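# Four arms sort stickered items into matching-color containers

## Task

Put every item into the container whose color matches the color of the sticker on that item.

## Robot and tools

Robots: four identical i2rt Big YAM arms named arm1, arm2, arm3 and arm4. Each has six revolute joints, a two-finger gripper and a wrist camera that sits on top of the hand. Room cameras: cam_room_a1, cam_room_a2, cam_room_b1, cam_room_b2. Wrist cameras: arm1_cam_wrist to arm4_cam_wrist. Reach is about 1.0 m from the joint1 axis.

Frames: a single scene frame, metres, origin on the floor, +z up. Calibrated feet (base_link, each faces along its own +x): arm1 x=-0.644 y=+1.377 z=+0.914 quat_wxyz=(+0.682, +0.007, +0.004, +0.731); arm2 x=-0.655 y=-0.555 z=+0.928 quat_wxyz=(+0.747, +0.002, +0.000, -0.665); arm3 x=+0.651 y=-1.332 z=+0.868 quat_wxyz=(+0.663, -0.004, -0.006, -0.748); arm4 x=+0.648 y=+0.477 z=+0.879 quat_wxyz=(+0.687, +0.001, +0.003, +0.727). The hand point lies between the finger pads, roughly 1 cm short of the tips. Fingers point along the hand's +z; they open and close along its y. hand_target is the hand pose the drive's current joint targets would give. Printed hand positions get less accurate at long reach.

move: one action for any subset of arms. Keys arm1..arm4 each take an object with "joints", "target" (plus optional "speed"), or both; a left-out arm keeps its old command. "cameras" is a list of camera names, or "all" (default); [] returns no images. "joints" holds absolute targets by name: joint1_rad -2.879 to 2.879 (turn about the foot, positive counter-clockwise from above, 0 along the foot's facing); joint2_rad 0 to 3.141 (shoulder, 0 = upper arm pointing back, positive raises it forward); joint3_rad 0 to 3.019 (elbow, 0 = folded); joint4_rad -1.692 to 1.57 (hand pitch, positive tips fingers up); joint5_rad -1.57 to 1.57 (sideways swing, positive to the arm's right); joint6_rad -2.094 to 2.094 (roll, positive clockwise seen from behind); gripper_m 0 to 0.093 metres of fingertip gap. Done tolerances: ±0.045, ±0.14, ±0.09, ±0.055, ±0.03, ±0.035 rad, gripper ±0.003 m. "target" is one list of seven numbers per arm, an absolute pose in the scene frame: [x, y, z, qw, qx, qy, qz], metres and a unit quaternion, same convention as the printed "hand" line. The hand follows a straight line from its hand_target toward it. When "target" is given, "joints" may contain only gripper_m. "speed" (0.002 to 0.5 m/s, default 0.25; turning capped at double that in rad/s) needs a "target". All hand paths in one call finish together, paced by the slowest. Paths last 0.5 to 10 s and stop at 10 s; no action exceeds 15 s. Each control step clips the path pose to within 100 mm and 20 degrees of the measured hand, then solves damped IK, favouring position. Expect errors of a centimetre or more; hands can overshoot speed near full stretch. Joint moves may sweep wide since joints move at different rates. Unknown keys make a call invalid; out-of-range values get it refused, and after a refusal or a stop, the remaining move/wait/finished_scene calls in that reply are skipped.

Results: per-arm state (joint_positions, Joint velocities in rad/s and m/s, possibly shown as "within noise", torques, hand, hand_target), joint_status and hand_status, a "move" line such as "move: arm1 done; arm2 time_out", a "pictures" line listing image order, and on_its_own for uncommanded activity ("held at" gives a target, not a reading). Arms listed "as last shown" were not commanded; their unchanged lines repeat earlier values. Status words: off_target (rested away from target, may still push); time_out (joints keep pushing to a nearby held target; send the reported position to relax); not_followed, with "joint command not followed" or "pose unreachable" (a self/inter-arm clearance check withheld the targets; gripper commands still execute). Torques are in joint order, positive toward larger angles, with per-arm offsets; joints 3 and 4 wrap at ±28 N m. Images may lag the state slightly.

wait: seconds 0 to 10, optional cameras; nothing new is commanded, returns full state. zoom_image: camera name and region [x0, y0, x1, y1] in pixels from the top-left, at most 504 by 504, only for a camera in the newest images. read_manual: section "licences" returns URDF licence text. finished_scene: scene = current scene's integer number; ends it irreversibly, so the packing must already hold without help. Thinking time lets the scene run with the last command held.

Gripping: on a hard part at full force the reading is up to 0.005 m below its width (some grippers read up to 0.002 m wider). Closed on nothing it reads 0.000 to 0.003. Just under first-contact reading grip is light; about 0.005 m lower, or deeper for soft, small or round items, it squeezes at its limit (about 50 to 64 N per pad). Release by commanding well above the reading.

Avoid: dropping items, releasing moving items, knocking anything off the work area or to the floor, and slams. Objects may get nudged occasionally. Never press two arms together, and never close a gripper on another arm's fingers; the clearance check may react too late and lets fingers, gripper housings and wrist cameras meet. Arms keep pushing after contact, so stalled pushing, holding loads or staying stretched heats motors: a MOTOR HOT line appears at 85 °C, and at 100 °C an OVER-TEMPERATURE FAULT drops that arm for 30 to 60 s or more, marking keys limit_stop_at_motor_heat; resend targets afterward. Prefer smooth, low-effort motion.

Each tool is called after "Emit:" as name(argument=value, ...) on one line, values as JSON.

## Session

Emit:
move()

Emit:
zoom_image(camera="cam_room_b1", region=[120, 280, 400, 470])

Emit:
zoom_image(camera="cam_room_b2", region=[180, 280, 480, 500])

Scene clock: 0.00 s.
Joint torques (N m): no reading
Motor temperatures (°C): arm1=[21 23 26 23 21 21 21] | arm2=[23 24 25 22 22 20 23] | arm3=[24 23 24 23 24 23 23] | arm4=[22 21 23 22 24 21 24]
Heat: arm1: hottest joint3_rad 26 °C; arm2: hottest joint3_rad 25 °C; arm3: hottest joint1_rad 24 °C; arm4: hottest joint5_rad 24 °C.
Joint velocities: within noise
arm1.joint_positions: joint1_rad=-0.168 joint2_rad=+0.560 joint3_rad=+1.361 joint4_rad=-1.410 joint5_rad=+0.240 joint6_rad=+0.692 gripper_m=+0.09396
arm1.joint_status: not commanded
arm1.hand: x=-0.5745 y=+1.5715 z=+1.4388 quat_wxyz=(-0.303, +0.280, -0.837, -0.359) (m; scene frame)
arm1.hand_target: x=-0.5746 y=+1.5689 z=+1.4515 quat_wxyz=(-0.308, +0.276, -0.832, -0.370) (m; scene frame)
arm1.hand_status: not commanded
arm2.joint_positions: joint1_rad=+0.198 joint2_rad=+0.483 joint3_rad=+1.641 joint4_rad=-1.210 joint5_rad=-0.086 joint6_rad=-0.484 gripper_m=+0.09396
arm2.joint_status: not commanded
arm2.hand: x=-0.6069 y=-0.6635 z=+1.6316 quat_wxyz=(-0.468, -0.246, -0.683, +0.505) (m; scene frame)
arm2.hand_target: x=-0.6088 y=-0.6576 z=+1.6378 quat_wxyz=(-0.472, -0.244, -0.677, +0.510) (m; scene frame)
arm2.hand_status: not commanded
arm3.joint_positions: joint1_rad=+0.130 joint2_rad=+0.645 joint3_rad=+1.695 joint4_rad=-1.138 joint5_rad=+0.075 joint6_rad=+0.392 gripper_m=+0.09396
arm3.joint_status: not commanded
arm3.hand: x=+0.6386 y=-1.5165 z=+1.5921 quat_wxyz=(-0.552, -0.621, -0.389, +0.398) (m; scene frame)
arm3.hand_target: x=+0.6385 y=-1.5116 z=+1.6003 quat_wxyz=(-0.558, -0.615, -0.384, +0.402) (m; scene frame)
arm3.hand_status: not commanded
arm4.joint_positions: joint1_rad=+0.147 joint2_rad=+0.437 joint3_rad=+1.709 joint4_rad=-1.566 joint5_rad=+0.245 joint6_rad=+0.670 gripper_m=+0.09396
arm4.joint_status: not commanded
arm4.hand: x=+0.6820 y=+0.5376 z=+1.5262 quat_wxyz=(-0.292, +0.355, -0.719, -0.522) (m; scene frame)
arm4.hand_target: x=+0.6829 y=+0.5336 z=+1.5314 quat_wxyz=(-0.294, +0.352, -0.714, -0.529) (m; scene frame)
arm4.hand_status: not commanded
pictures: arm1_cam_wrist, arm2_cam_wrist, arm3_cam_wrist, arm4_cam_wrist, cam_room_a1, cam_room_a2, cam_room_b1, cam_room_b2
Images, in order (width x height): arm1_cam_wrist 672x504, arm2_cam_wrist 672x504, arm3_cam_wrist 672x504, arm4_cam_wrist 672x504, cam_room_a1 672x504, cam_room_a2 672x504, cam_room_b1 672x504, cam_room_b2 672x504.

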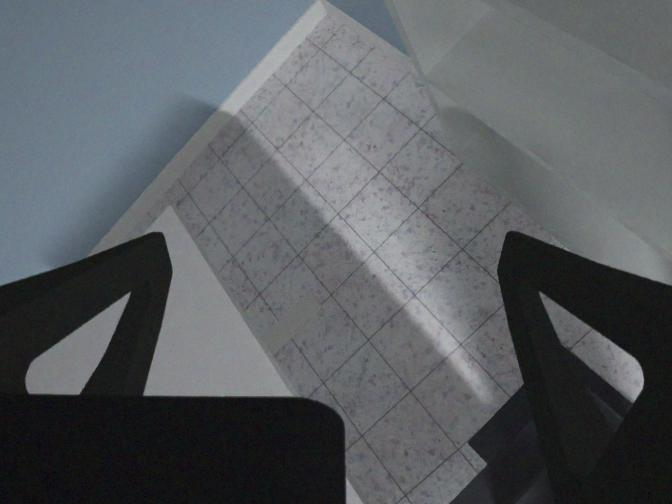

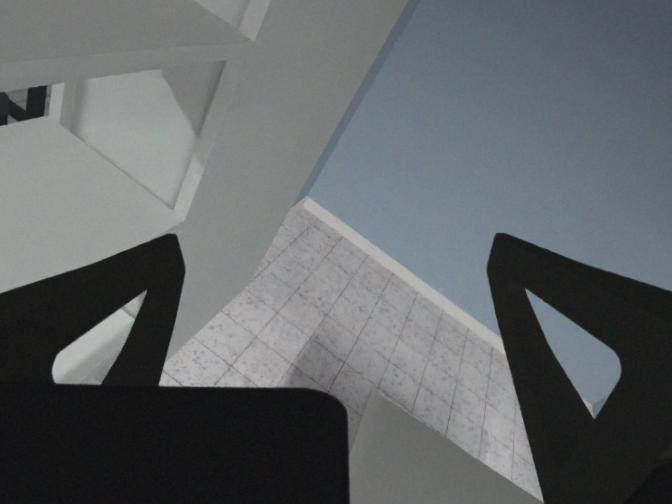

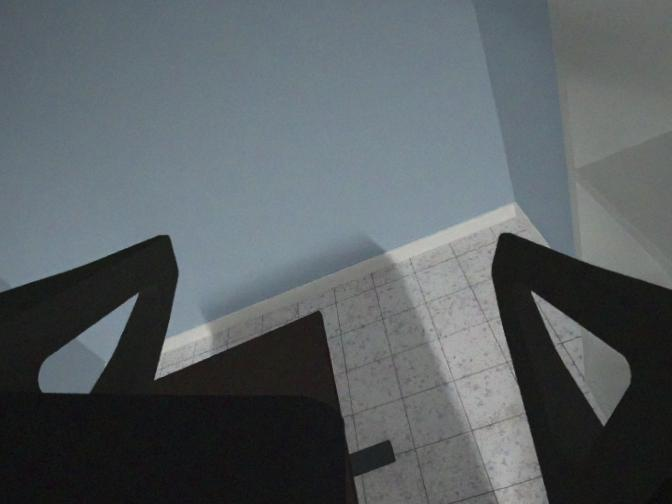

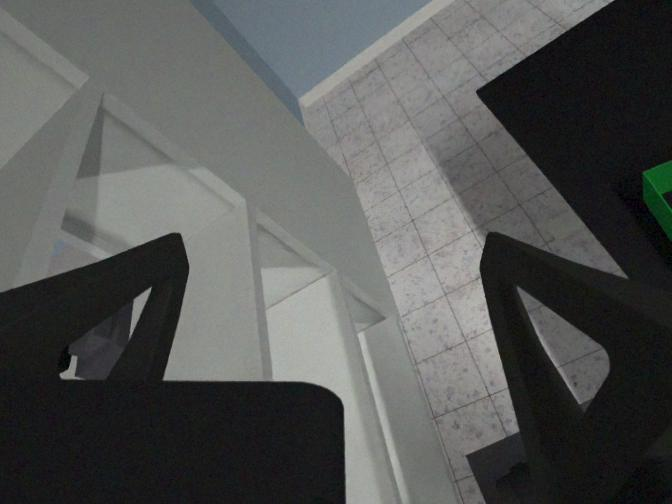

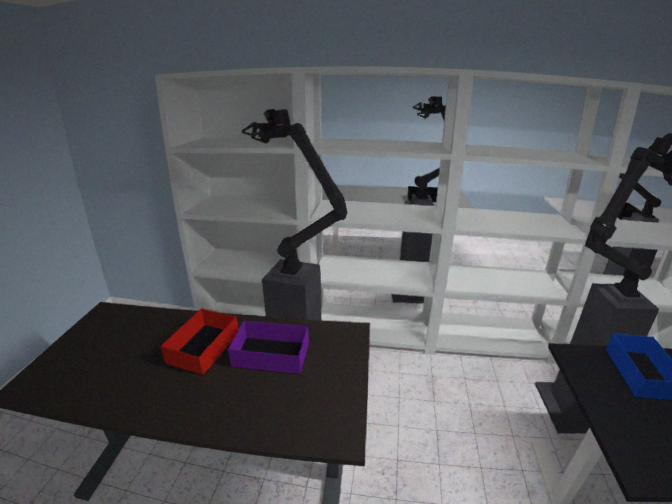

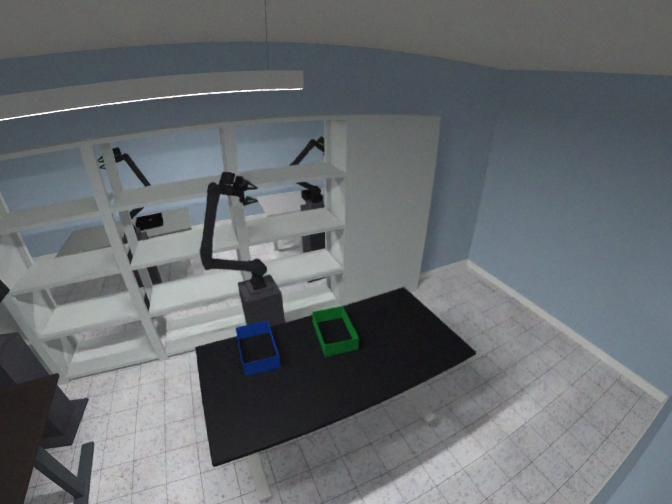

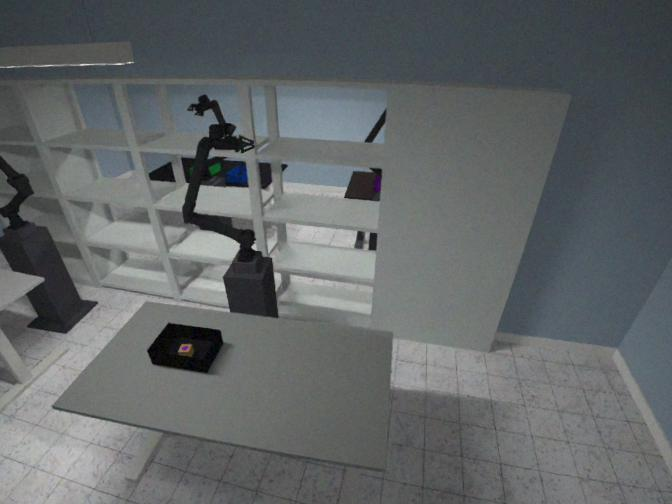

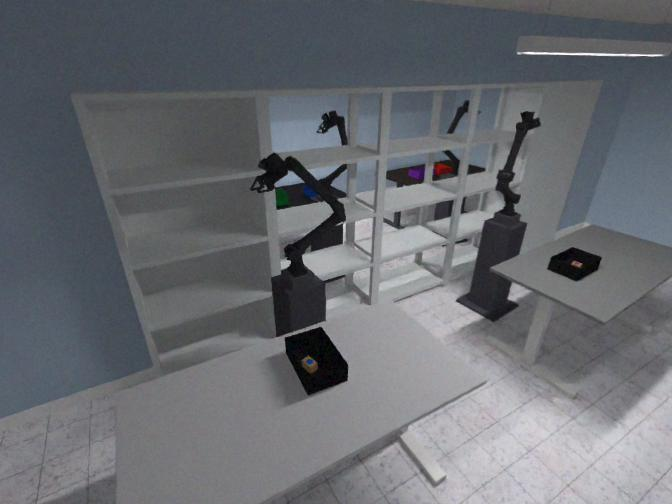

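Scaled by 1.800.

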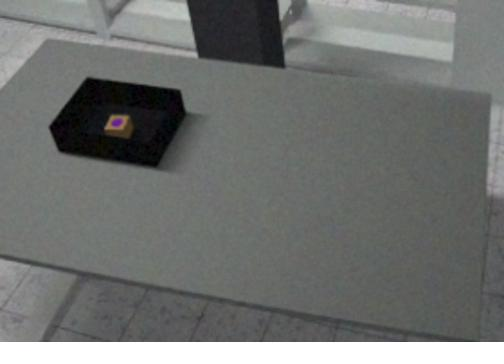

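Scaled by 1.680.

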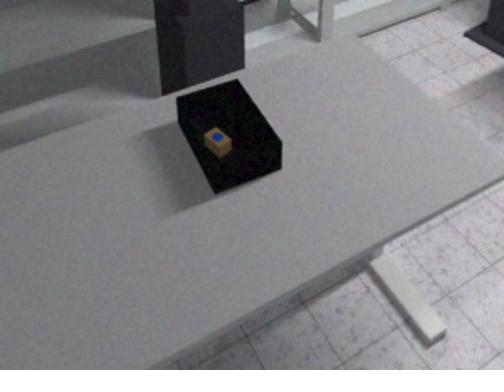

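Emit:
move(arm1={"joints":{"joint1_rad":1.45,"joint2_rad":1.2,"joint3_rad":1.2,"joint4_rad":-1.1,"joint5_rad":0,"joint6_rad":0}}, arm2={"joints":{"joint1_rad":-1.75,"joint2_rad":1.2,"joint3_rad":1.2,"joint4_rad":-1.1,"joint5_rad":0,"joint6_rad":0}}, arm3={"joints":{"joint1_rad":1.69,"joint2_rad":1.2,"joint3_rad":1.3,"joint4_rad":-1.1,"joint5_rad":0,"joint6_rad":0}}, arm4={"joints":{"joint1_rad":-1.63,"joint2_rad":1.2,"joint3_rad":1.3,"joint4_rad":-1.1,"joint5_rad":0,"joint6_rad":0}}, cameras=["arm1_cam_wrist","arm2_cam_wrist","arm3_cam_wrist","arm4_cam_wrist"])

Scene clock: 11.03 s.
Joint torques (N m): arm1=[-2.08 -8.06 12.56 1.62 0.09 -0.07] | arm2=[1.14 -11.81 13.03 1.72 -0.06 0.19] | arm3=[1.49 -9.52 11.71 1.02 0.13 -0.11] | arm4=[1.08 -11.22 11.54 1.03 0.07 -0.08]
Motor temperatures (°C): arm1=[21 24 28 23 21 21 21] | arm2=[23 24 26 22 22 20 23] | arm3=[24 23 25 23 24 23 23] | arm4=[22 22 24 22 24 21 24]
Heat: arm1: hottest joint3_rad 28 °C; arm2: hottest joint3_rad 26 °C; arm3: hottest joint3_rad 25 °C; arm4: hottest joint3_rad 24 °C.
move: arm1 done; arm2 done; arm3 done; arm4 done
Joint velocities: within noise
arm1.joint_positions: joint1_rad=+1.451 joint2_rad=+1.218 joint3_rad=+1.185 joint4_rad=-1.110 joint5_rad=-0.002 joint6_rad=+0.007 gripper_m=+0.09399
arm1.joint_status: all done
arm1.hand: x=-1.0772 y=+1.3989 z=+1.1939 quat_wxyz=(-0.005, +0.975, -0.028, -0.220) (m; scene frame)
arm1.hand_target: x=-1.0799 y=+1.3999 z=+1.2098 quat_wxyz=(-0.007, +0.970, -0.025, -0.241) (m; scene frame)
arm1.hand_status: not commanded
arm2.joint_positions: joint1_rad=-1.754 joint2_rad=+1.213 joint3_rad=+1.179 joint4_rad=-1.103 joint5_rad=+0.001 joint6_rad=-0.013 gripper_m=+0.09398
arm2.joint_status: all done
arm2.hand: x=-1.0926 y=-0.5264 z=+1.2007 quat_wxyz=(+0.011, -0.976, +0.026, +0.215) (m; scene frame)
arm2.hand_target: x=-1.0961 y=-0.5282 z=+1.2163 quat_wxyz=(+0.009, -0.972, +0.030, +0.232) (m; scene frame)
arm2.hand_status: not commanded
arm3.joint_positions: joint1_rad=+1.687 joint2_rad=+1.195 joint3_rad=+1.273 joint4_rad=-1.099 joint5_rad=-0.003 joint6_rad=+0.006 gripper_m=+0.09398
arm3.joint_status: all done
arm3.hand: x=+1.1058 y=-1.3293 z=+1.1959 quat_wxyz=(-0.272, -0.003, -0.962, +0.005) (m; scene frame)
arm3.hand_target: x=+1.1114 y=-1.3281 z=+1.2072 quat_wxyz=(-0.282, +0.001, -0.959, +0.007) (m; scene frame)
arm3.hand_status: not commanded
arm4.joint_positions: joint1_rad=-1.635 joint2_rad=+1.214 joint3_rad=+1.265 joint4_rad=-1.107 joint5_rad=+0.001 joint6_rad=+0.014 gripper_m=+0.09398
arm4.joint_status: all done
arm4.hand: x=+1.1049 y=+0.4741 z=+1.1913 quat_wxyz=(-0.252, -0.010, -0.968, +0.001) (m; scene frame)
arm4.hand_target: x=+1.1103 y=+0.4768 z=+1.2162 quat_wxyz=(-0.279, -0.001, -0.960, +0.002) (m; scene frame)
arm4.hand_status: not commanded
pictures: arm1_cam_wrist, arm2_cam_wrist, arm3_cam_wrist, arm4_cam_wrist
Images, in order (width x height): arm1_cam_wrist 672x504, arm2_cam_wrist 672x504, arm3_cam_wrist 672x504, arm4_cam_wrist 672x504.

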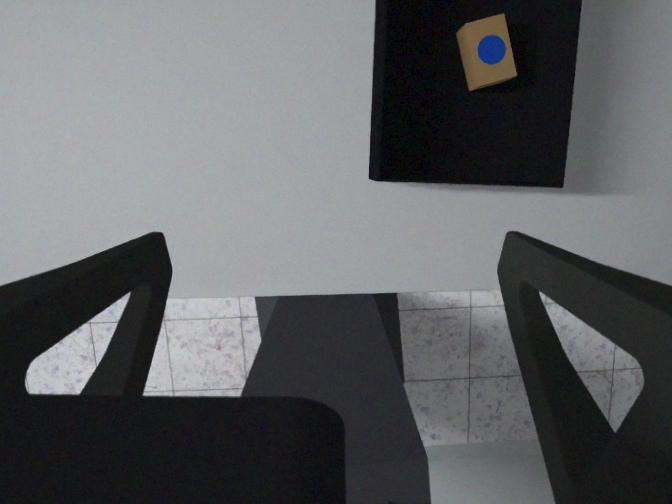

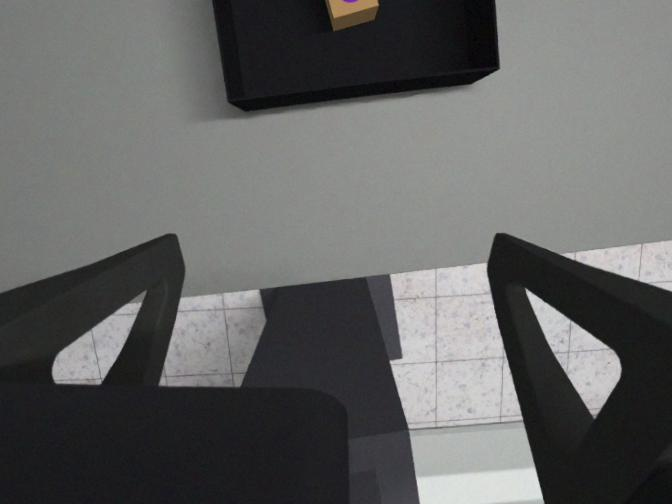

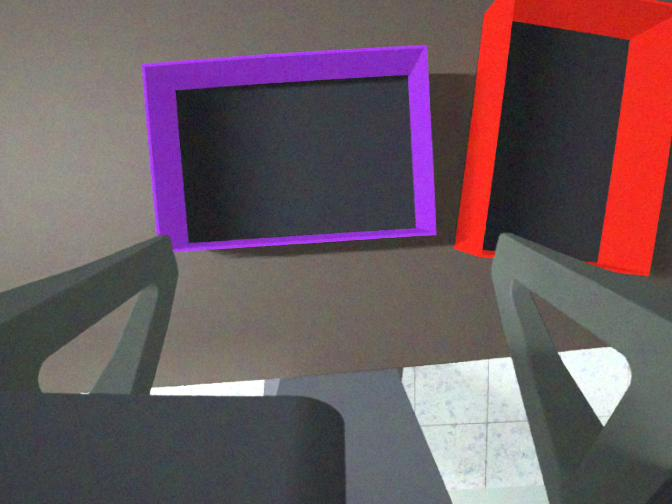

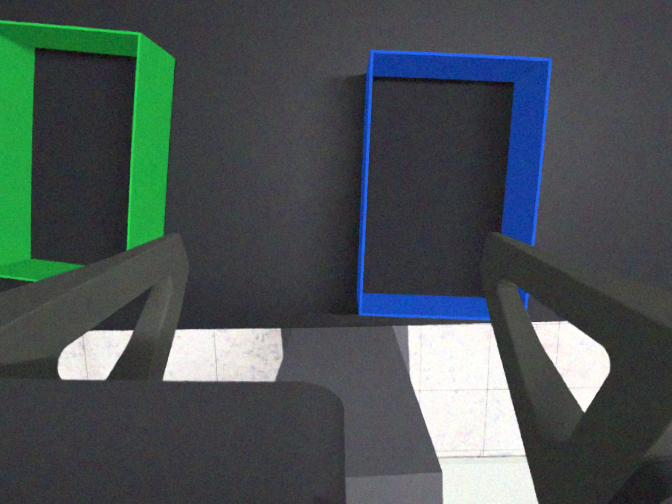

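Emit:
move(arm1={"target":[-1.144,1.60,0.92,-0.0226,-0.962,-0.0842,0.258],"speed":0.35}, arm2={"target":[-1.227,-0.482,0.92,-0.0271,-0.9607,-0.1009,0.2576],"speed":0.35}, cameras=["arm1_cam_wrist","arm2_cam_wrist"])

Scene clock: 34.43 s.
Joint torques (N m): arm1=[-1.67 -14.04 11.77 1.51 -0.29 -0.08] | arm2=[0.26 -18.02 11.17 2.33 -0.37 -0.08] | arm3=[1.26 -9.52 11.73 1.03 0.12 -0.11] | arm4=[1.14 -11.22 11.47 1.17 0.06 -0.09]
Motor temperatures (°C): arm1=[21 24 29 23 21 21 21] | arm2=[23 25 31 22 22 20 23] | arm3=[24 24 28 23 24 23 23] | arm4=[22 22 30 22 24 21 24]
Heat: arm1: hottest joint3_rad 29 °C; arm2: hottest joint3_rad 31 °C; arm3: hottest joint3_rad 28 °C; arm4: hottest joint3_rad 30 °C.
move: arm1 off_target; arm2 off_target
Joint velocities: within noise
arm1.joint_positions: joint1_rad=+0.983 joint2_rad=+1.822 joint3_rad=+0.991 joint4_rad=-0.412 joint5_rad=-0.317 joint6_rad=-0.615 gripper_m=+0.09399
arm1.joint_status: not commanded
arm1.hand: x=-1.1180 y=+1.5871 z=+0.8954 quat_wxyz=(+0.043, +0.970, +0.073, -0.227) (m; scene frame)
arm1.hand_target: x=-1.1426 y=+1.5994 z=+0.9211 quat_wxyz=(+0.022, +0.962, +0.084, -0.258) (m; scene frame)
arm1.hand_status: off_target (0.038 m and 4.6 deg from the pose sent, 0.346 m and 14.0 deg at the start)
arm2.joint_positions: joint1_rad=-1.867 joint2_rad=+1.847 joint3_rad=+1.023 joint4_rad=-0.314 joint5_rad=-0.192 joint6_rad=-0.329 gripper_m=+0.09398
arm2.joint_status: not commanded
arm2.hand: x=-1.2035 y=-0.4890 z=+0.9027 quat_wxyz=(-0.036, -0.968, -0.094, +0.229) (m; scene frame)
arm2.hand_target: x=-1.2259 y=-0.4820 z=+0.9208 quat_wxyz=(-0.027, -0.961, -0.101, +0.258) (m; scene frame)
arm2.hand_status: off_target (0.030 m and 3.6 deg from the pose sent, 0.314 m and 16.1 deg at the start)
arm3, arm4: as last shown
pictures: arm1_cam_wrist, arm2_cam_wrist
Images, in order (width x height): arm1_cam_wrist 672x504, arm2_cam_wrist 672x504.

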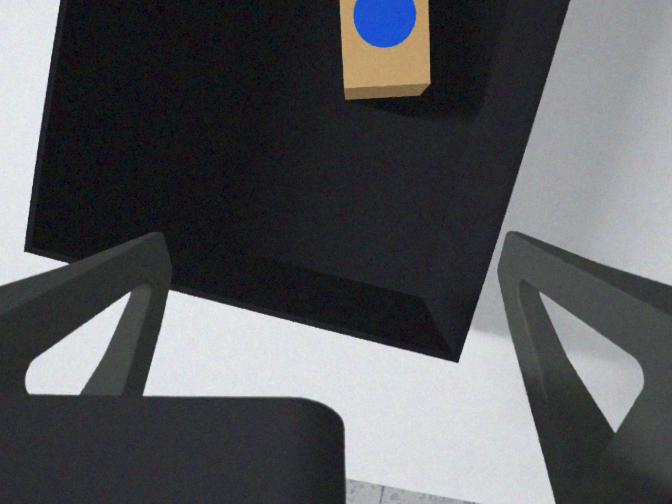

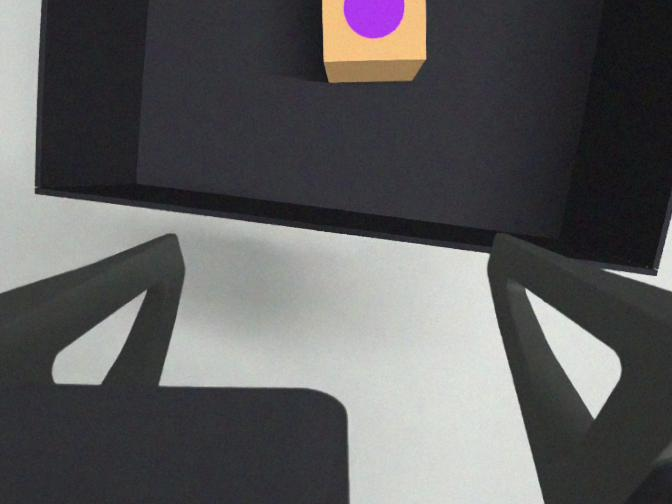

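Emit:
move(arm1={"target":[-1.215,1.592,0.845,-0.0226,-0.962,-0.0842,0.258],"speed":0.2}, arm2={"target":[-1.30,-0.488,0.845,-0.0271,-0.9607,-0.1009,0.2576],"speed":0.2}, arm3={"joints":{"joint1_rad":-1.986,"joint2_rad":0.8,"joint3_rad":1.1,"joint4_rad":-1.1}}, arm4={"joints":{"joint1_rad":0.93,"joint2_rad":0.8,"joint3_rad":1.1,"joint4_rad":-1.1}}, cameras=["arm1_cam_wrist","arm2_cam_wrist"])

Scene clock: 49.37 s.
Joint torques (N m): arm1=[-1.61 -15.44 11.18 1.57 -0.13 0.11] | arm2=[1.26 -19.6 11.3 2.3 -0.03 0.19] | arm3=[0.79 -4.6 9.31 1.36 -0.08 -0.11] | arm4=[1.14 -3.66 9.58 1.33 0.14 -0.06]
Motor temperatures (°C): arm1=[21 24 31 23 21 21 21] | arm2=[23 25 32 22 22 20 23] | arm3=[24 24 29 23 24 23 23] | arm4=[22 22 32 22 24 21 24]
Heat: arm1: hottest joint3_rad 31 °C; arm2: hottest joint3_rad 32 °C; arm3: hottest joint3_rad 29 °C; arm4: hottest joint3_rad 32 °C.
move: arm1 off_target; arm2 off_target; arm3 done; arm4 done
Joint velocities: within noise
arm1.joint_positions: joint1_rad=+1.059 joint2_rad=+2.065 joint3_rad=+1.151 joint4_rad=-0.293 joint5_rad=-0.291 joint6_rad=-0.558 gripper_m=+0.09399
arm1.joint_status: not commanded
arm1.hand: x=-1.1894 y=+1.5818 z=+0.8292 quat_wxyz=(+0.037, +0.968, +0.083, -0.233) (m; scene frame)
arm1.hand_target: x=-1.2138 y=+1.5914 z=+0.8461 quat_wxyz=(+0.023, +0.962, +0.084, -0.258) (m; scene frame)
arm1.hand_status: off_target (0.032 m and 3.4 deg from the pose sent, 0.109 m and 4.6 deg at the start)
arm2.joint_positions: joint1_rad=-1.844 joint2_rad=+2.104 joint3_rad=+1.231 joint4_rad=-0.244 joint5_rad=-0.184 joint6_rad=-0.326 gripper_m=+0.09398
arm2.joint_status: not commanded
arm2.hand: x=-1.2767 y=-0.4887 z=+0.8381 quat_wxyz=(-0.032, -0.965, -0.103, +0.238) (m; scene frame)
arm2.hand_target: x=-1.2989 y=-0.4882 z=+0.8457 quat_wxyz=(-0.027, -0.961, -0.101, +0.258) (m; scene frame)
arm2.hand_status: off_target (0.024 m and 2.4 deg from the pose sent, 0.112 m and 3.6 deg at the start)
arm3.joint_positions: joint1_rad=-1.977 joint2_rad=+0.809 joint3_rad=+1.102 joint4_rad=-1.099 joint5_rad=+0.002 joint6_rad=+0.005 gripper_m=+0.09402
arm3.joint_status: all done
arm3.hand: x=+0.3523 y=-1.1518 z=+1.2488 quat_wxyz=(+0.091, -0.896, +0.247, +0.358) (m; scene frame)
arm3.hand_target: x=+0.3559 y=-1.1507 z=+1.2509 quat_wxyz=(+0.094, -0.894, +0.248, +0.361) (m; scene frame)
arm3.hand_status: not commanded
arm4.joint_positions: joint1_rad=+0.929 joint2_rad=+0.803 joint3_rad=+1.093 joint4_rad=-1.105 joint5_rad=-0.001 joint6_rad=+0.012 gripper_m=+0.09402
arm4.joint_status: all done
arm4.hand: x=+0.3645 y=+0.6680 z=+1.2600 quat_wxyz=(-0.101, +0.888, -0.274, -0.355) (m; scene frame)
arm4.hand_target: x=+0.3639 y=+0.6682 z=+1.2657 quat_wxyz=(-0.106, +0.887, -0.268, -0.362) (m; scene frame)
arm4.hand_status: not commanded
pictures: arm1_cam_wrist, arm2_cam_wrist
Images, in order (width x height): arm1_cam_wrist 672x504, arm2_cam_wrist 672x504.

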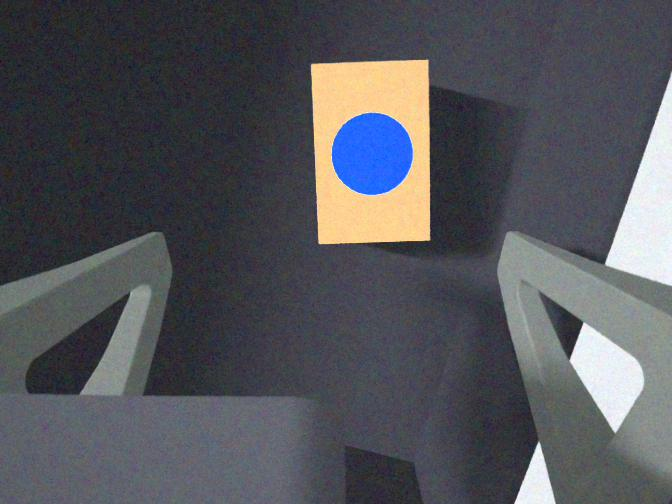

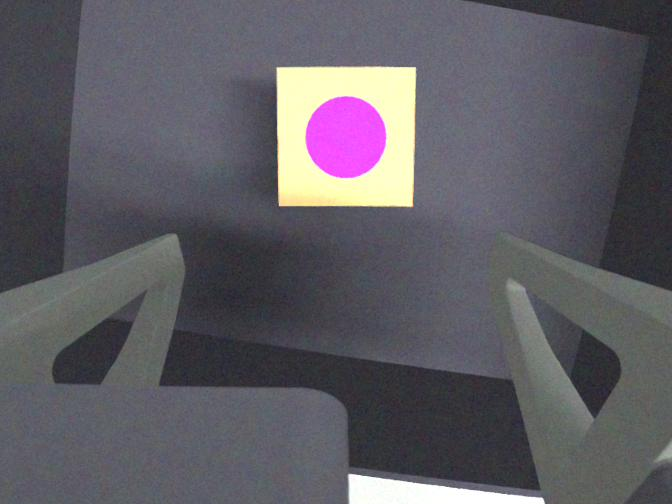

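Emit:
move(arm1={"target":[-1.240,1.597,0.770,-0.0226,-0.962,-0.0842,0.258],"speed":0.15}, arm2={"target":[-1.333,-0.493,0.768,-0.0271,-0.9607,-0.1009,0.2576],"speed":0.15}, cameras=["arm1_cam_wrist","arm2_cam_wrist"])

Scene clock: 57.67 s.
Joint torques (N m): arm1=[-1.67 -16.44 10.02 1.54 -0.12 0.1] | arm2=[1.26 -21.19 10.55 2.39 -0.03 0.21] | arm3=[0.62 -4.72 9.29 1.35 -0.09 -0.1] | arm4=[1.08 -3.49 9.47 1.37 0.12 -0.07]
Motor temperatures (°C): arm1=[21 25 31 23 21 21 21] | arm2=[23 25 32 22 22 20 23] | arm3=[24 24 29 23 24 23 23] | arm4=[22 22 32 22 24 21 24]
Heat: arm1: hottest joint3_rad 31 °C; arm2: hottest joint3_rad 32 °C; arm3: hottest joint3_rad 29 °C; arm4: hottest joint3_rad 32 °C.
move: arm1 off_target; arm2 off_target
Joint velocities: within noise
arm1.joint_positions: joint1_rad=+1.076 joint2_rad=+2.256 joint3_rad=+1.252 joint4_rad=-0.189 joint5_rad=-0.286 joint6_rad=-0.549 gripper_m=+0.09398
arm1.joint_status: not commanded
arm1.hand: x=-1.2191 y=+1.5851 z=+0.7600 quat_wxyz=(+0.035, +0.967, +0.087, -0.237) (m; scene frame)
arm1.hand_target: x=-1.2391 y=+1.5967 z=+0.7709 quat_wxyz=(+0.023, +0.962, +0.084, -0.258) (m; scene frame)
arm1.hand_status: off_target (0.026 m and 2.8 deg from the pose sent, 0.079 m and 3.4 deg at the start)
arm2.joint_positions: joint1_rad=-1.829 joint2_rad=+2.309 joint3_rad=+1.368 joint4_rad=-0.169 joint5_rad=-0.176 joint6_rad=-0.313 gripper_m=+0.09398
arm2.joint_status: not commanded
arm2.hand: x=-1.3121 y=-0.4912 z=+0.7651 quat_wxyz=(-0.031, -0.965, -0.103, +0.239) (m; scene frame)
arm2.hand_target: x=-1.3320 y=-0.4931 z=+0.7686 quat_wxyz=(-0.027, -0.961, -0.101, +0.258) (m; scene frame)
arm2.hand_status: off_target (0.021 m and 2.2 deg from the pose sent, 0.090 m and 2.4 deg at the start)
arm3, arm4: as last shown
pictures: arm1_cam_wrist, arm2_cam_wrist
Images, in order (width x height): arm1_cam_wrist 672x504, arm2_cam_wrist 672x504.

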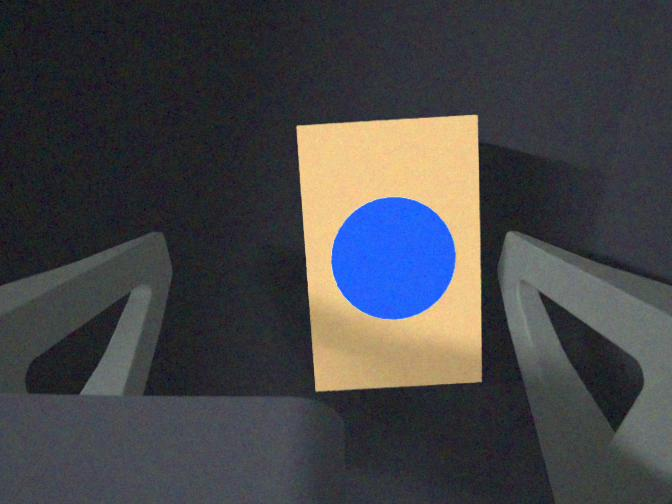

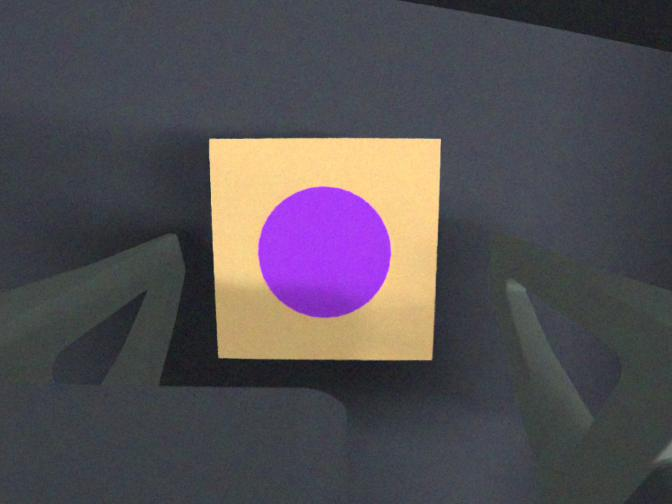

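Emit:
move(arm1={"joints":{"gripper_m":0.036}}, arm2={"joints":{"gripper_m":0.045}}, cameras=["arm1_cam_wrist","arm2_cam_wrist"])

Emit:
move(arm1={"target":[-1.18,1.58,1.0,-0.0226,-0.962,-0.0842,0.258],"speed":0.35}, arm2={"target":[-1.27,-0.49,1.0,-0.0271,-0.9607,-0.1009,0.2576],"speed":0.35}, cameras=["arm1_cam_wrist","arm2_cam_wrist"])

Scene clock: 65.00 s.
Joint torques (N m): arm1=[-2.14 -16.09 10.07 1.47 -0.14 0.11] | arm2=[1.32 -21.25 10.52 2.36 -0.11 0.21] | arm3=[0.73 -4.72 9.31 1.32 -0.08 -0.11] | arm4=[0.91 -4.13 9.68 1.36 0.08 -0.08]
Motor temperatures (°C): arm1=[21 25 31 23 21 21 21] | arm2=[23 25 31 22 22 20 23] | arm3=[24 24 29 23 24 23 23] | arm4=[22 22 31 22 24 21 24]
Heat: arm1: hottest joint3_rad 31 °C; arm2: hottest joint3_rad 31 °C; arm3: hottest joint3_rad 29 °C; arm4: hottest joint3_rad 31 °C.
move: arm1 off_target; arm2 off_target
Joint velocities: within noise
arm1.joint_positions: joint1_rad=+1.076 joint2_rad=+2.256 joint3_rad=+1.252 joint4_rad=-0.189 joint5_rad=-0.285 joint6_rad=-0.548 gripper_m=+0.04287
arm1.joint_status: gripper_m off_target (ended at +0.04290, target +0.03600)
arm1.hand: x=-1.2191 y=+1.5853 z=+0.7600 quat_wxyz=(+0.034, +0.967, +0.087, -0.237) (m; scene frame)
arm1.hand_target: x=-1.2391 y=+1.5967 z=+0.7709 quat_wxyz=(+0.023, +0.962, +0.084, -0.258) (m; scene frame)
arm1.hand_status: not commanded
arm2.joint_positions: joint1_rad=-1.829 joint2_rad=+2.309 joint3_rad=+1.368 joint4_rad=-0.168 joint5_rad=-0.175 joint6_rad=-0.312 gripper_m=+0.05273
arm2.joint_status: gripper_m off_target (ended at +0.05276, target +0.04500)
arm2.hand: x=-1.3122 y=-0.4912 z=+0.7652 quat_wxyz=(-0.030, -0.965, -0.103, +0.240) (m; scene frame)
arm2.hand_target: x=-1.3320 y=-0.4933 z=+0.7686 quat_wxyz=(-0.027, -0.961, -0.101, +0.258) (m; scene frame)
arm2.hand_status: not commanded
arm3, arm4: as last shown
pictures: arm1_cam_wrist, arm2_cam_wrist
Images, in order (width x height): arm1_cam_wrist 672x504, arm2_cam_wrist 672x504.

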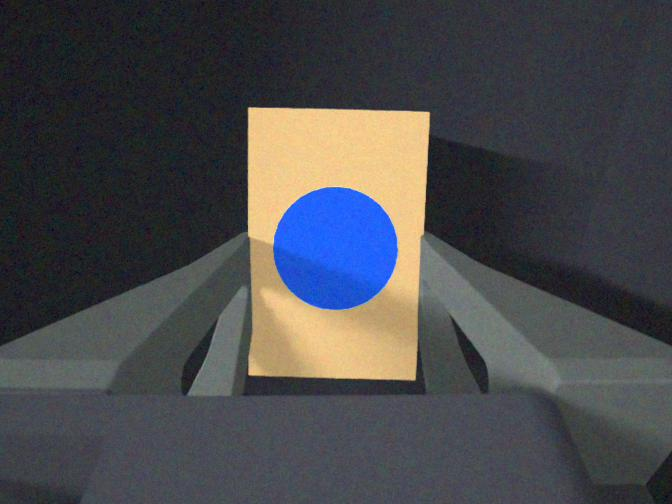

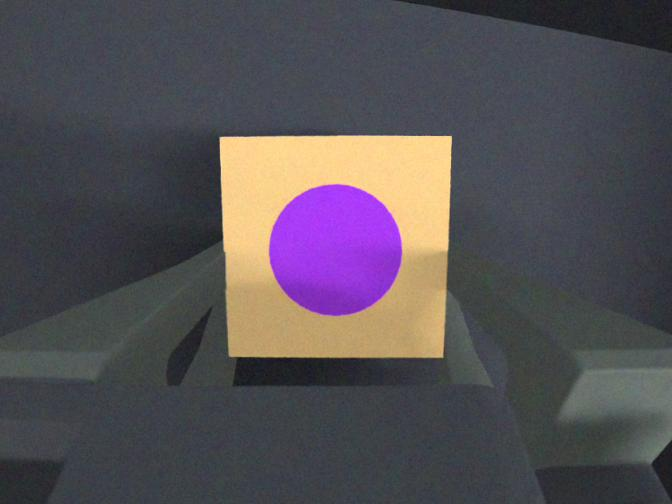

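Scene clock: 66.47 s.
Joint torques (N m): arm1=[-2.37 -12.22 10.41 0.62 -0.26 -0.04] | arm2=[-0.03 -17.26 9.4 1.28 -0.35 0.02] | arm3=[0.67 -4.72 9.32 1.36 -0.08 -0.1] | arm4=[0.79 -3.6 9.48 1.26 0.15 -0.11]
Motor temperatures (°C): arm1=[21 25 31 23 21 21 21] | arm2=[23 25 31 22 22 20 23] | arm3=[24 24 29 23 24 23 23] | arm4=[22 22 31 22 24 21 24]
Heat: arm1: hottest joint3_rad 31 °C; arm2: hottest joint3_rad 31 °C; arm3: hottest joint3_rad 29 °C; arm4: hottest joint3_rad 31 °C.
move: arm1 done; arm2 off_target
Joint velocities: within noise
arm1.joint_positions: joint1_rad=+1.066 joint2_rad=+1.720 joint3_rad=+1.175 joint4_rad=-0.589 joint5_rad=-0.290 joint6_rad=-0.548 gripper_m=+0.04287
arm1.joint_status: not commanded
arm1.hand: x=-1.1822 y=+1.5751 z=+1.0033 quat_wxyz=(+0.021, +0.961, +0.086, -0.263) (m; scene frame)
arm1.hand_target: x=-1.1800 y=+1.5799 z=+1.0000 quat_wxyz=(+0.023, +0.962, +0.084, -0.258) (m; scene frame)
arm1.hand_status: done (0.006 m and 0.6 deg from the pose sent, 0.243 m and 2.8 deg at the start)
arm2.joint_positions: joint1_rad=-1.834 joint2_rad=+1.781 joint3_rad=+1.267 joint4_rad=-0.521 joint5_rad=-0.180 joint6_rad=-0.312 gripper_m=+0.05273
arm2.joint_status: not commanded
arm2.hand: x=-1.2770 y=-0.4943 z=+1.0169 quat_wxyz=(-0.023, -0.956, -0.103, +0.275) (m; scene frame)
arm2.hand_target: x=-1.2698 y=-0.4901 z=+1.0004 quat_wxyz=(-0.027, -0.961, -0.101, +0.258) (m; scene frame)
arm2.hand_status: off_target (0.019 m and 2.2 deg from the pose sent, 0.238 m and 2.1 deg at the start)
arm3, arm4: as last shown
pictures: arm1_cam_wrist, arm2_cam_wrist
Images, in order (width x height): arm1_cam_wrist 672x504, arm2_cam_wrist 672x504.

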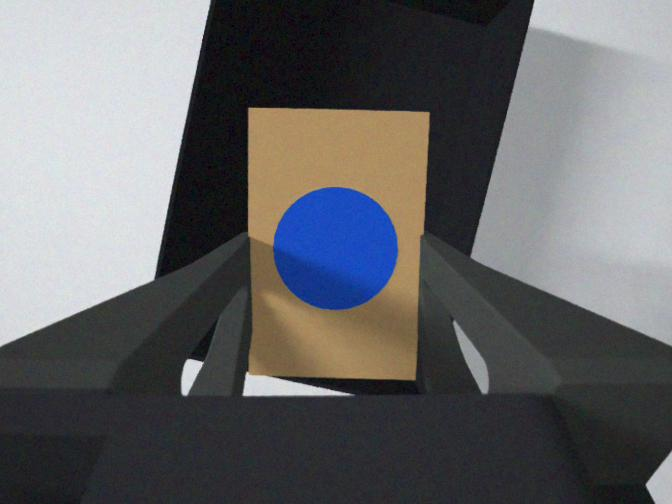

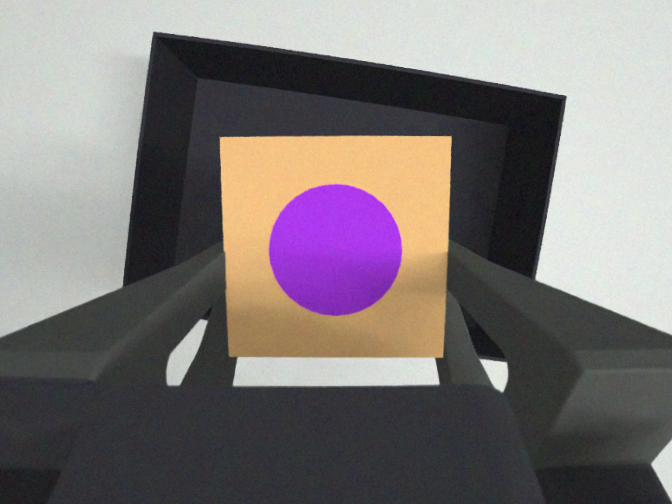

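Emit:
move(arm1={"joints":{"joint1_rad":-2.28,"joint2_rad":0.8,"joint3_rad":1.1,"joint4_rad":-1.3,"joint5_rad":0,"joint6_rad":0}}, arm2={"joints":{"joint1_rad":0.918,"joint2_rad":0.8,"joint3_rad":1.1,"joint4_rad":-1.3,"joint5_rad":0,"joint6_rad":0}}, cameras=[])

Emit:
move(arm1={"target":[0,0.89,1.085,0.246,0.302,0.918,-0.081],"speed":0.3}, arm2={"target":[-0.005,-0.945,1.085,0.2497,0.2566,0.9312,-0.0688],"speed":0.3}, cameras=["arm1_cam_wrist","arm2_cam_wrist","cam_room_a1","cam_room_a2"])

Scene clock: 84.30 s.
Joint torques (N m): arm1=[-2.14 -1.38 13.01 0.94 -0.08 0.14] | arm2=[1.03 -5.07 11.77 1.32 0.15 0.21] | arm3=[0.62 -4.6 9.31 1.36 -0.08 -0.11] | arm4=[0.79 -3.31 9.47 1.26 0.11 -0.06]
Motor temperatures (°C): arm1=[21 25 31 23 22 21 22] | arm2=[23 26 30 22 22 20 24] | arm3=[24 24 29 23 24 23 23] | arm4=[22 22 31 22 24 21 24]
Heat: arm1: hottest joint3_rad 31 °C; arm2: hottest joint3_rad 30 °C; arm3: hottest joint3_rad 29 °C; arm4: hottest joint3_rad 31 °C.
move: arm1 done; arm2 done
Joint velocities: within noise
arm1.joint_positions: joint1_rad=-2.275 joint2_rad=+0.811 joint3_rad=+1.079 joint4_rad=-1.291 joint5_rad=+0.002 joint6_rad=-0.007 gripper_m=+0.04288
arm1.joint_status: all done
arm1.hand: x=-0.3921 y=+1.1937 z=+1.2532 quat_wxyz=(-0.249, -0.298, -0.917, +0.088) (m; scene frame)
arm1.hand_target: x=-0.3944 y=+1.1940 z=+1.2653 quat_wxyz=(-0.260, -0.302, -0.913, +0.090) (m; scene frame)
arm1.hand_status: not commanded
arm2.joint_positions: joint1_rad=+0.915 joint2_rad=+0.812 joint3_rad=+1.092 joint4_rad=-1.288 joint5_rad=-0.004 joint6_rad=-0.015 gripper_m=+0.05275
arm2.joint_status: all done
arm2.hand: x=-0.3906 y=-0.7148 z=+1.2780 quat_wxyz=(-0.268, -0.249, -0.928, +0.073) (m; scene frame)
arm2.hand_target: x=-0.3942 y=-0.7123 z=+1.2835 quat_wxyz=(-0.272, -0.254, -0.925, +0.073) (m; scene frame)
arm2.hand_status: not commanded
arm3, arm4: as last shown
pictures: none
No camera images: "cameras" was empty.

Scene clock: 87.00 s.
Joint torques (N m): arm1=[-3.08 -21.13 17.42 0.57 -0.04 0.01] | arm2=[0.85 -22.71 16.69 1.18 0.14 0.19] | arm3=[0.62 -4.6 9.29 1.35 -0.08 -0.1] | arm4=[1.2 -3.6 9.48 1.26 0.12 -0.07]
Motor temperatures (°C): arm1=[21 25 32 23 21 21 22] | arm2=[23 26 30 22 22 20 24] | arm3=[24 24 29 23 24 23 23] | arm4=[22 22 31 22 24 21 24]
Heat: arm1: hottest joint3_rad 32 °C; arm2: hottest joint3_rad 30 °C; arm3: hottest joint3_rad 29 °C; arm4: hottest joint3_rad 31 °C.
move: arm1 off_target; arm2 off_target
Joint velocities: within noise
arm1.joint_positions: joint1_rad=-2.281 joint2_rad=+2.187 joint3_rad=+2.089 joint4_rad=-0.998 joint5_rad=-0.012 joint6_rad=-0.007 gripper_m=+0.04288
arm1.joint_status: not commanded
arm1.hand: x=-0.0086 y=+0.9067 z=+1.0473 quat_wxyz=(-0.217, -0.302, -0.926, +0.070) (m; scene frame)
arm1.hand_target: x=-0.0020 y=+0.8914 z=+1.0854 quat_wxyz=(-0.247, -0.302, -0.917, +0.082) (m; scene frame)
arm1.hand_status: off_target (0.042 m and 3.6 deg from the pose sent, 0.524 m and 1.0 deg at the start)
arm2.joint_positions: joint1_rad=+0.915 joint2_rad=+2.037 joint3_rad=+1.811 joint4_rad=-0.861 joint5_rad=-0.001 joint6_rad=-0.015 gripper_m=+0.05275
arm2.joint_status: not commanded
arm2.hand: x=-0.0210 y=-0.9354 z=+1.0631 quat_wxyz=(-0.231, -0.252, -0.938, +0.063) (m; scene frame)
arm2.hand_target: x=-0.0065 y=-0.9442 z=+1.0853 quat_wxyz=(-0.251, -0.256, -0.931, +0.069) (m; scene frame)
arm2.hand_status: off_target (0.029 m and 2.4 deg from the pose sent, 0.489 m and 2.4 deg at the start)
arm3, arm4: as last shown
pictures: arm1_cam_wrist, arm2_cam_wrist, cam_room_a1, cam_room_a2
Images, in order (width x height): arm1_cam_wrist 672x504, arm2_cam_wrist 672x504, cam_room_a1 672x504, cam_room_a2 672x504.

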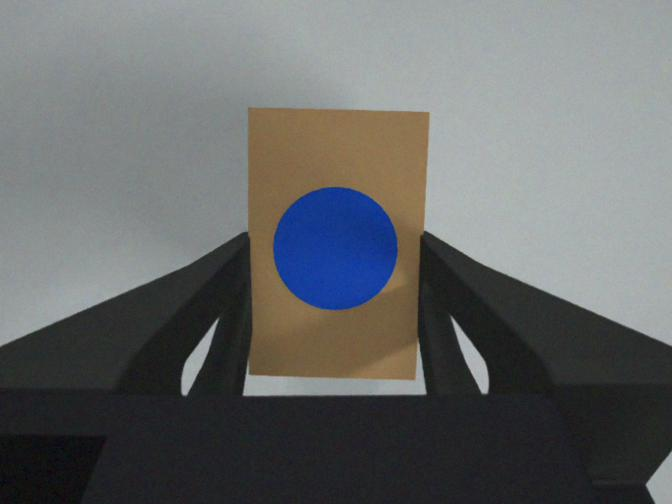

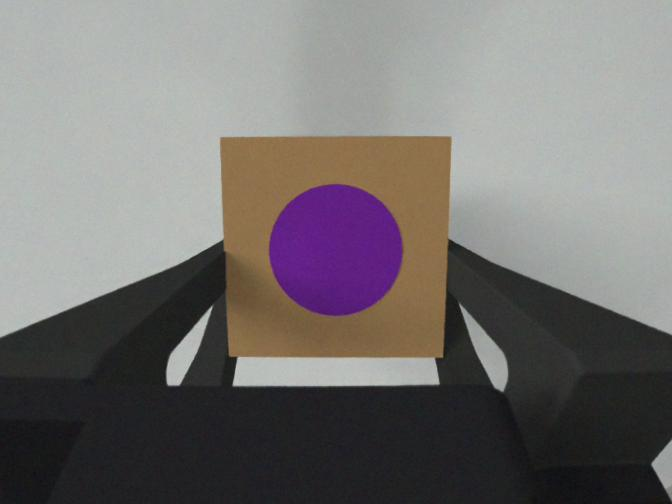

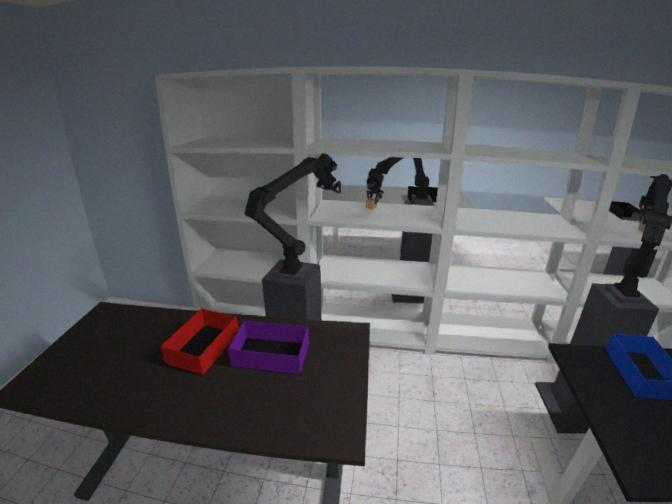

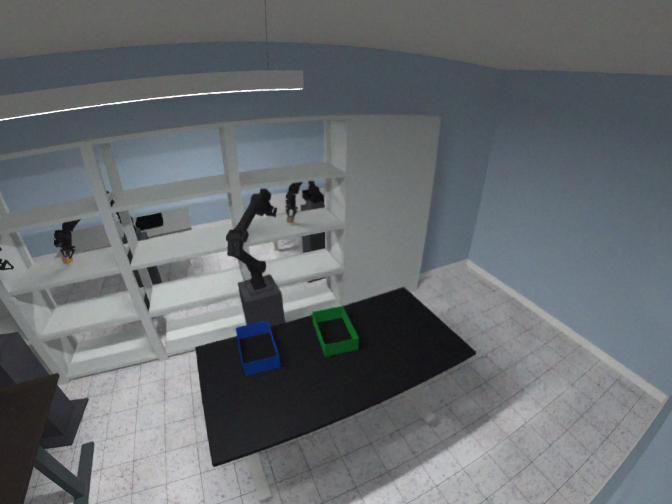

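Emit:
move(arm1={"target":[0,0.89,1.026,0.246,0.302,0.918,-0.081],"speed":0.08}, arm2={"target":[-0.005,-0.945,1.04,0.2497,0.2566,0.9312,-0.0688],"speed":0.08}, cameras=["cam_room_a1","cam_room_a2"])

Emit:
zoom_image(camera="cam_room_a1", region=[340, 170, 400, 230])

Emit:
zoom_image(camera="cam_room_a2", region=[260, 190, 330, 240])

Scene clock: 93.00 s.
Joint torques (N m): arm1=[-2.37 -20.42 11.52 1.91 -0.05 -0.01] | arm2=[0.91 -21.71 11.1 2.67 0.14 0.18] | arm3=[0.5 -4.6 9.32 1.39 -0.08 -0.11] | arm4=[1.08 -3.37 9.5 1.44 0.12 -0.06]
Motor temperatures (°C): arm1=[21 26 32 23 21 21 22] | arm2=[23 26 31 22 22 20 24] | arm3=[24 24 29 23 24 23 23] | arm4=[22 22 32 22 24 21 24]
Heat: arm1: hottest joint3_rad 32 °C; arm2: hottest joint3_rad 31 °C; arm3: hottest joint3_rad 29 °C; arm4: hottest joint3_rad 32 °C.
move: arm1 off_target; arm2 off_target
Joint velocities: within noise
arm1.joint_positions: joint1_rad=-2.281 joint2_rad=+2.198 joint3_rad=+2.050 joint4_rad=-0.895 joint5_rad=-0.013 joint6_rad=-0.007 gripper_m=+0.04289
arm1.joint_status: not commanded
arm1.hand: x=+0.0008 y=+0.8992 z=+1.0315 quat_wxyz=(-0.242, -0.299, -0.920, +0.079) (m; scene frame)
arm1.hand_target: x=-0.0003 y=+0.8901 z=+1.0261 quat_wxyz=(-0.246, -0.302, -0.918, +0.081) (m; scene frame)
arm1.hand_status: off_target (0.011 m and 0.6 deg from the pose sent, 0.028 m and 3.6 deg at the start)
arm2.joint_positions: joint1_rad=+0.915 joint2_rad=+2.054 joint3_rad=+1.811 joint4_rad=-0.797 joint5_rad=-0.001 joint6_rad=-0.015 gripper_m=+0.05275
arm2.joint_status: not commanded
arm2.hand: x=-0.0092 y=-0.9425 z=+1.0583 quat_wxyz=(-0.253, -0.250, -0.932, +0.070) (m; scene frame)
arm2.hand_target: x=-0.0057 y=-0.9447 z=+1.0401 quat_wxyz=(-0.250, -0.257, -0.931, +0.069) (m; scene frame)
arm2.hand_status: off_target (0.019 m and 0.8 deg from the pose sent, 0.030 m and 2.4 deg at the start)
arm3, arm4: as last shown
pictures: cam_room_a1, cam_room_a2
Images, in order (width x height): cam_room_a1 672x504, cam_room_a2 672x504.

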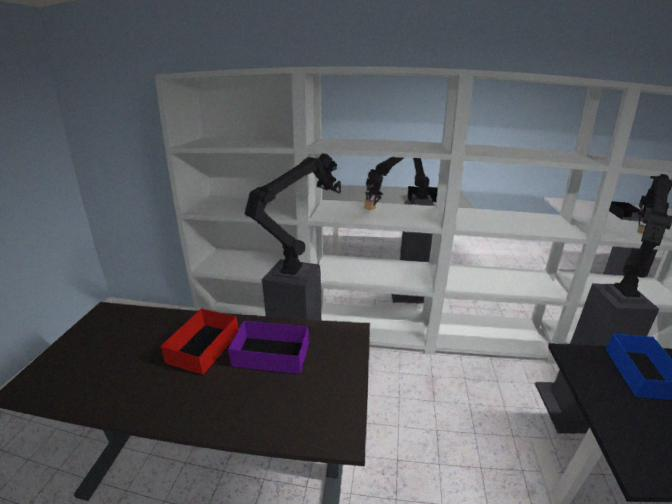

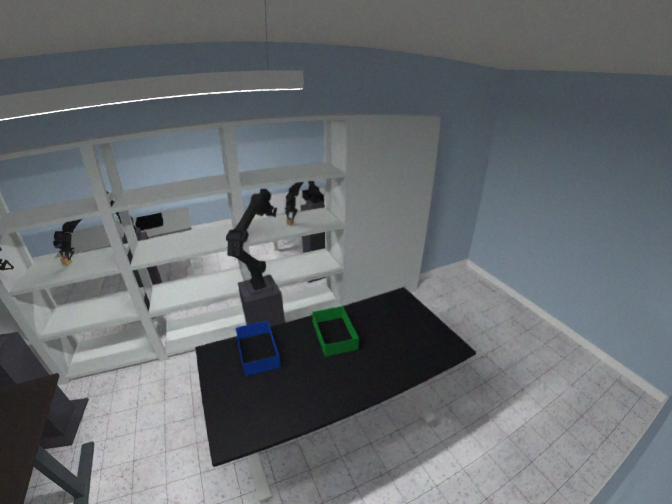

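Scaled by 8.400.

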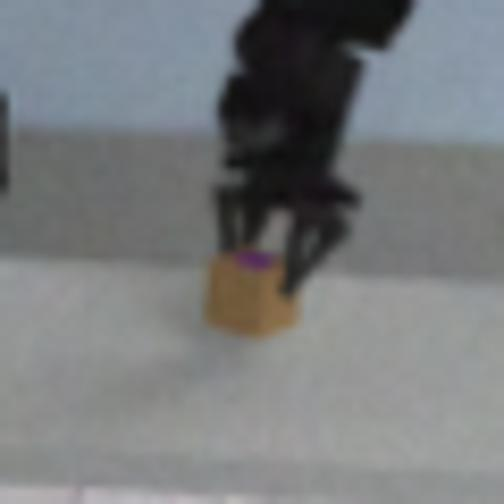

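Scaled by 7.200.

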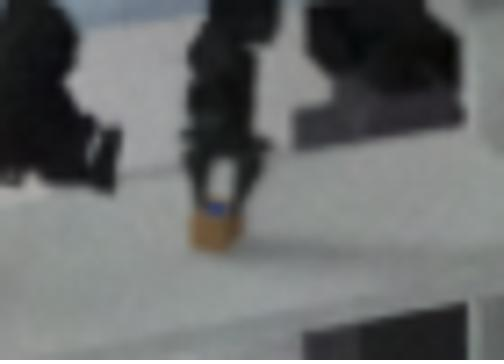

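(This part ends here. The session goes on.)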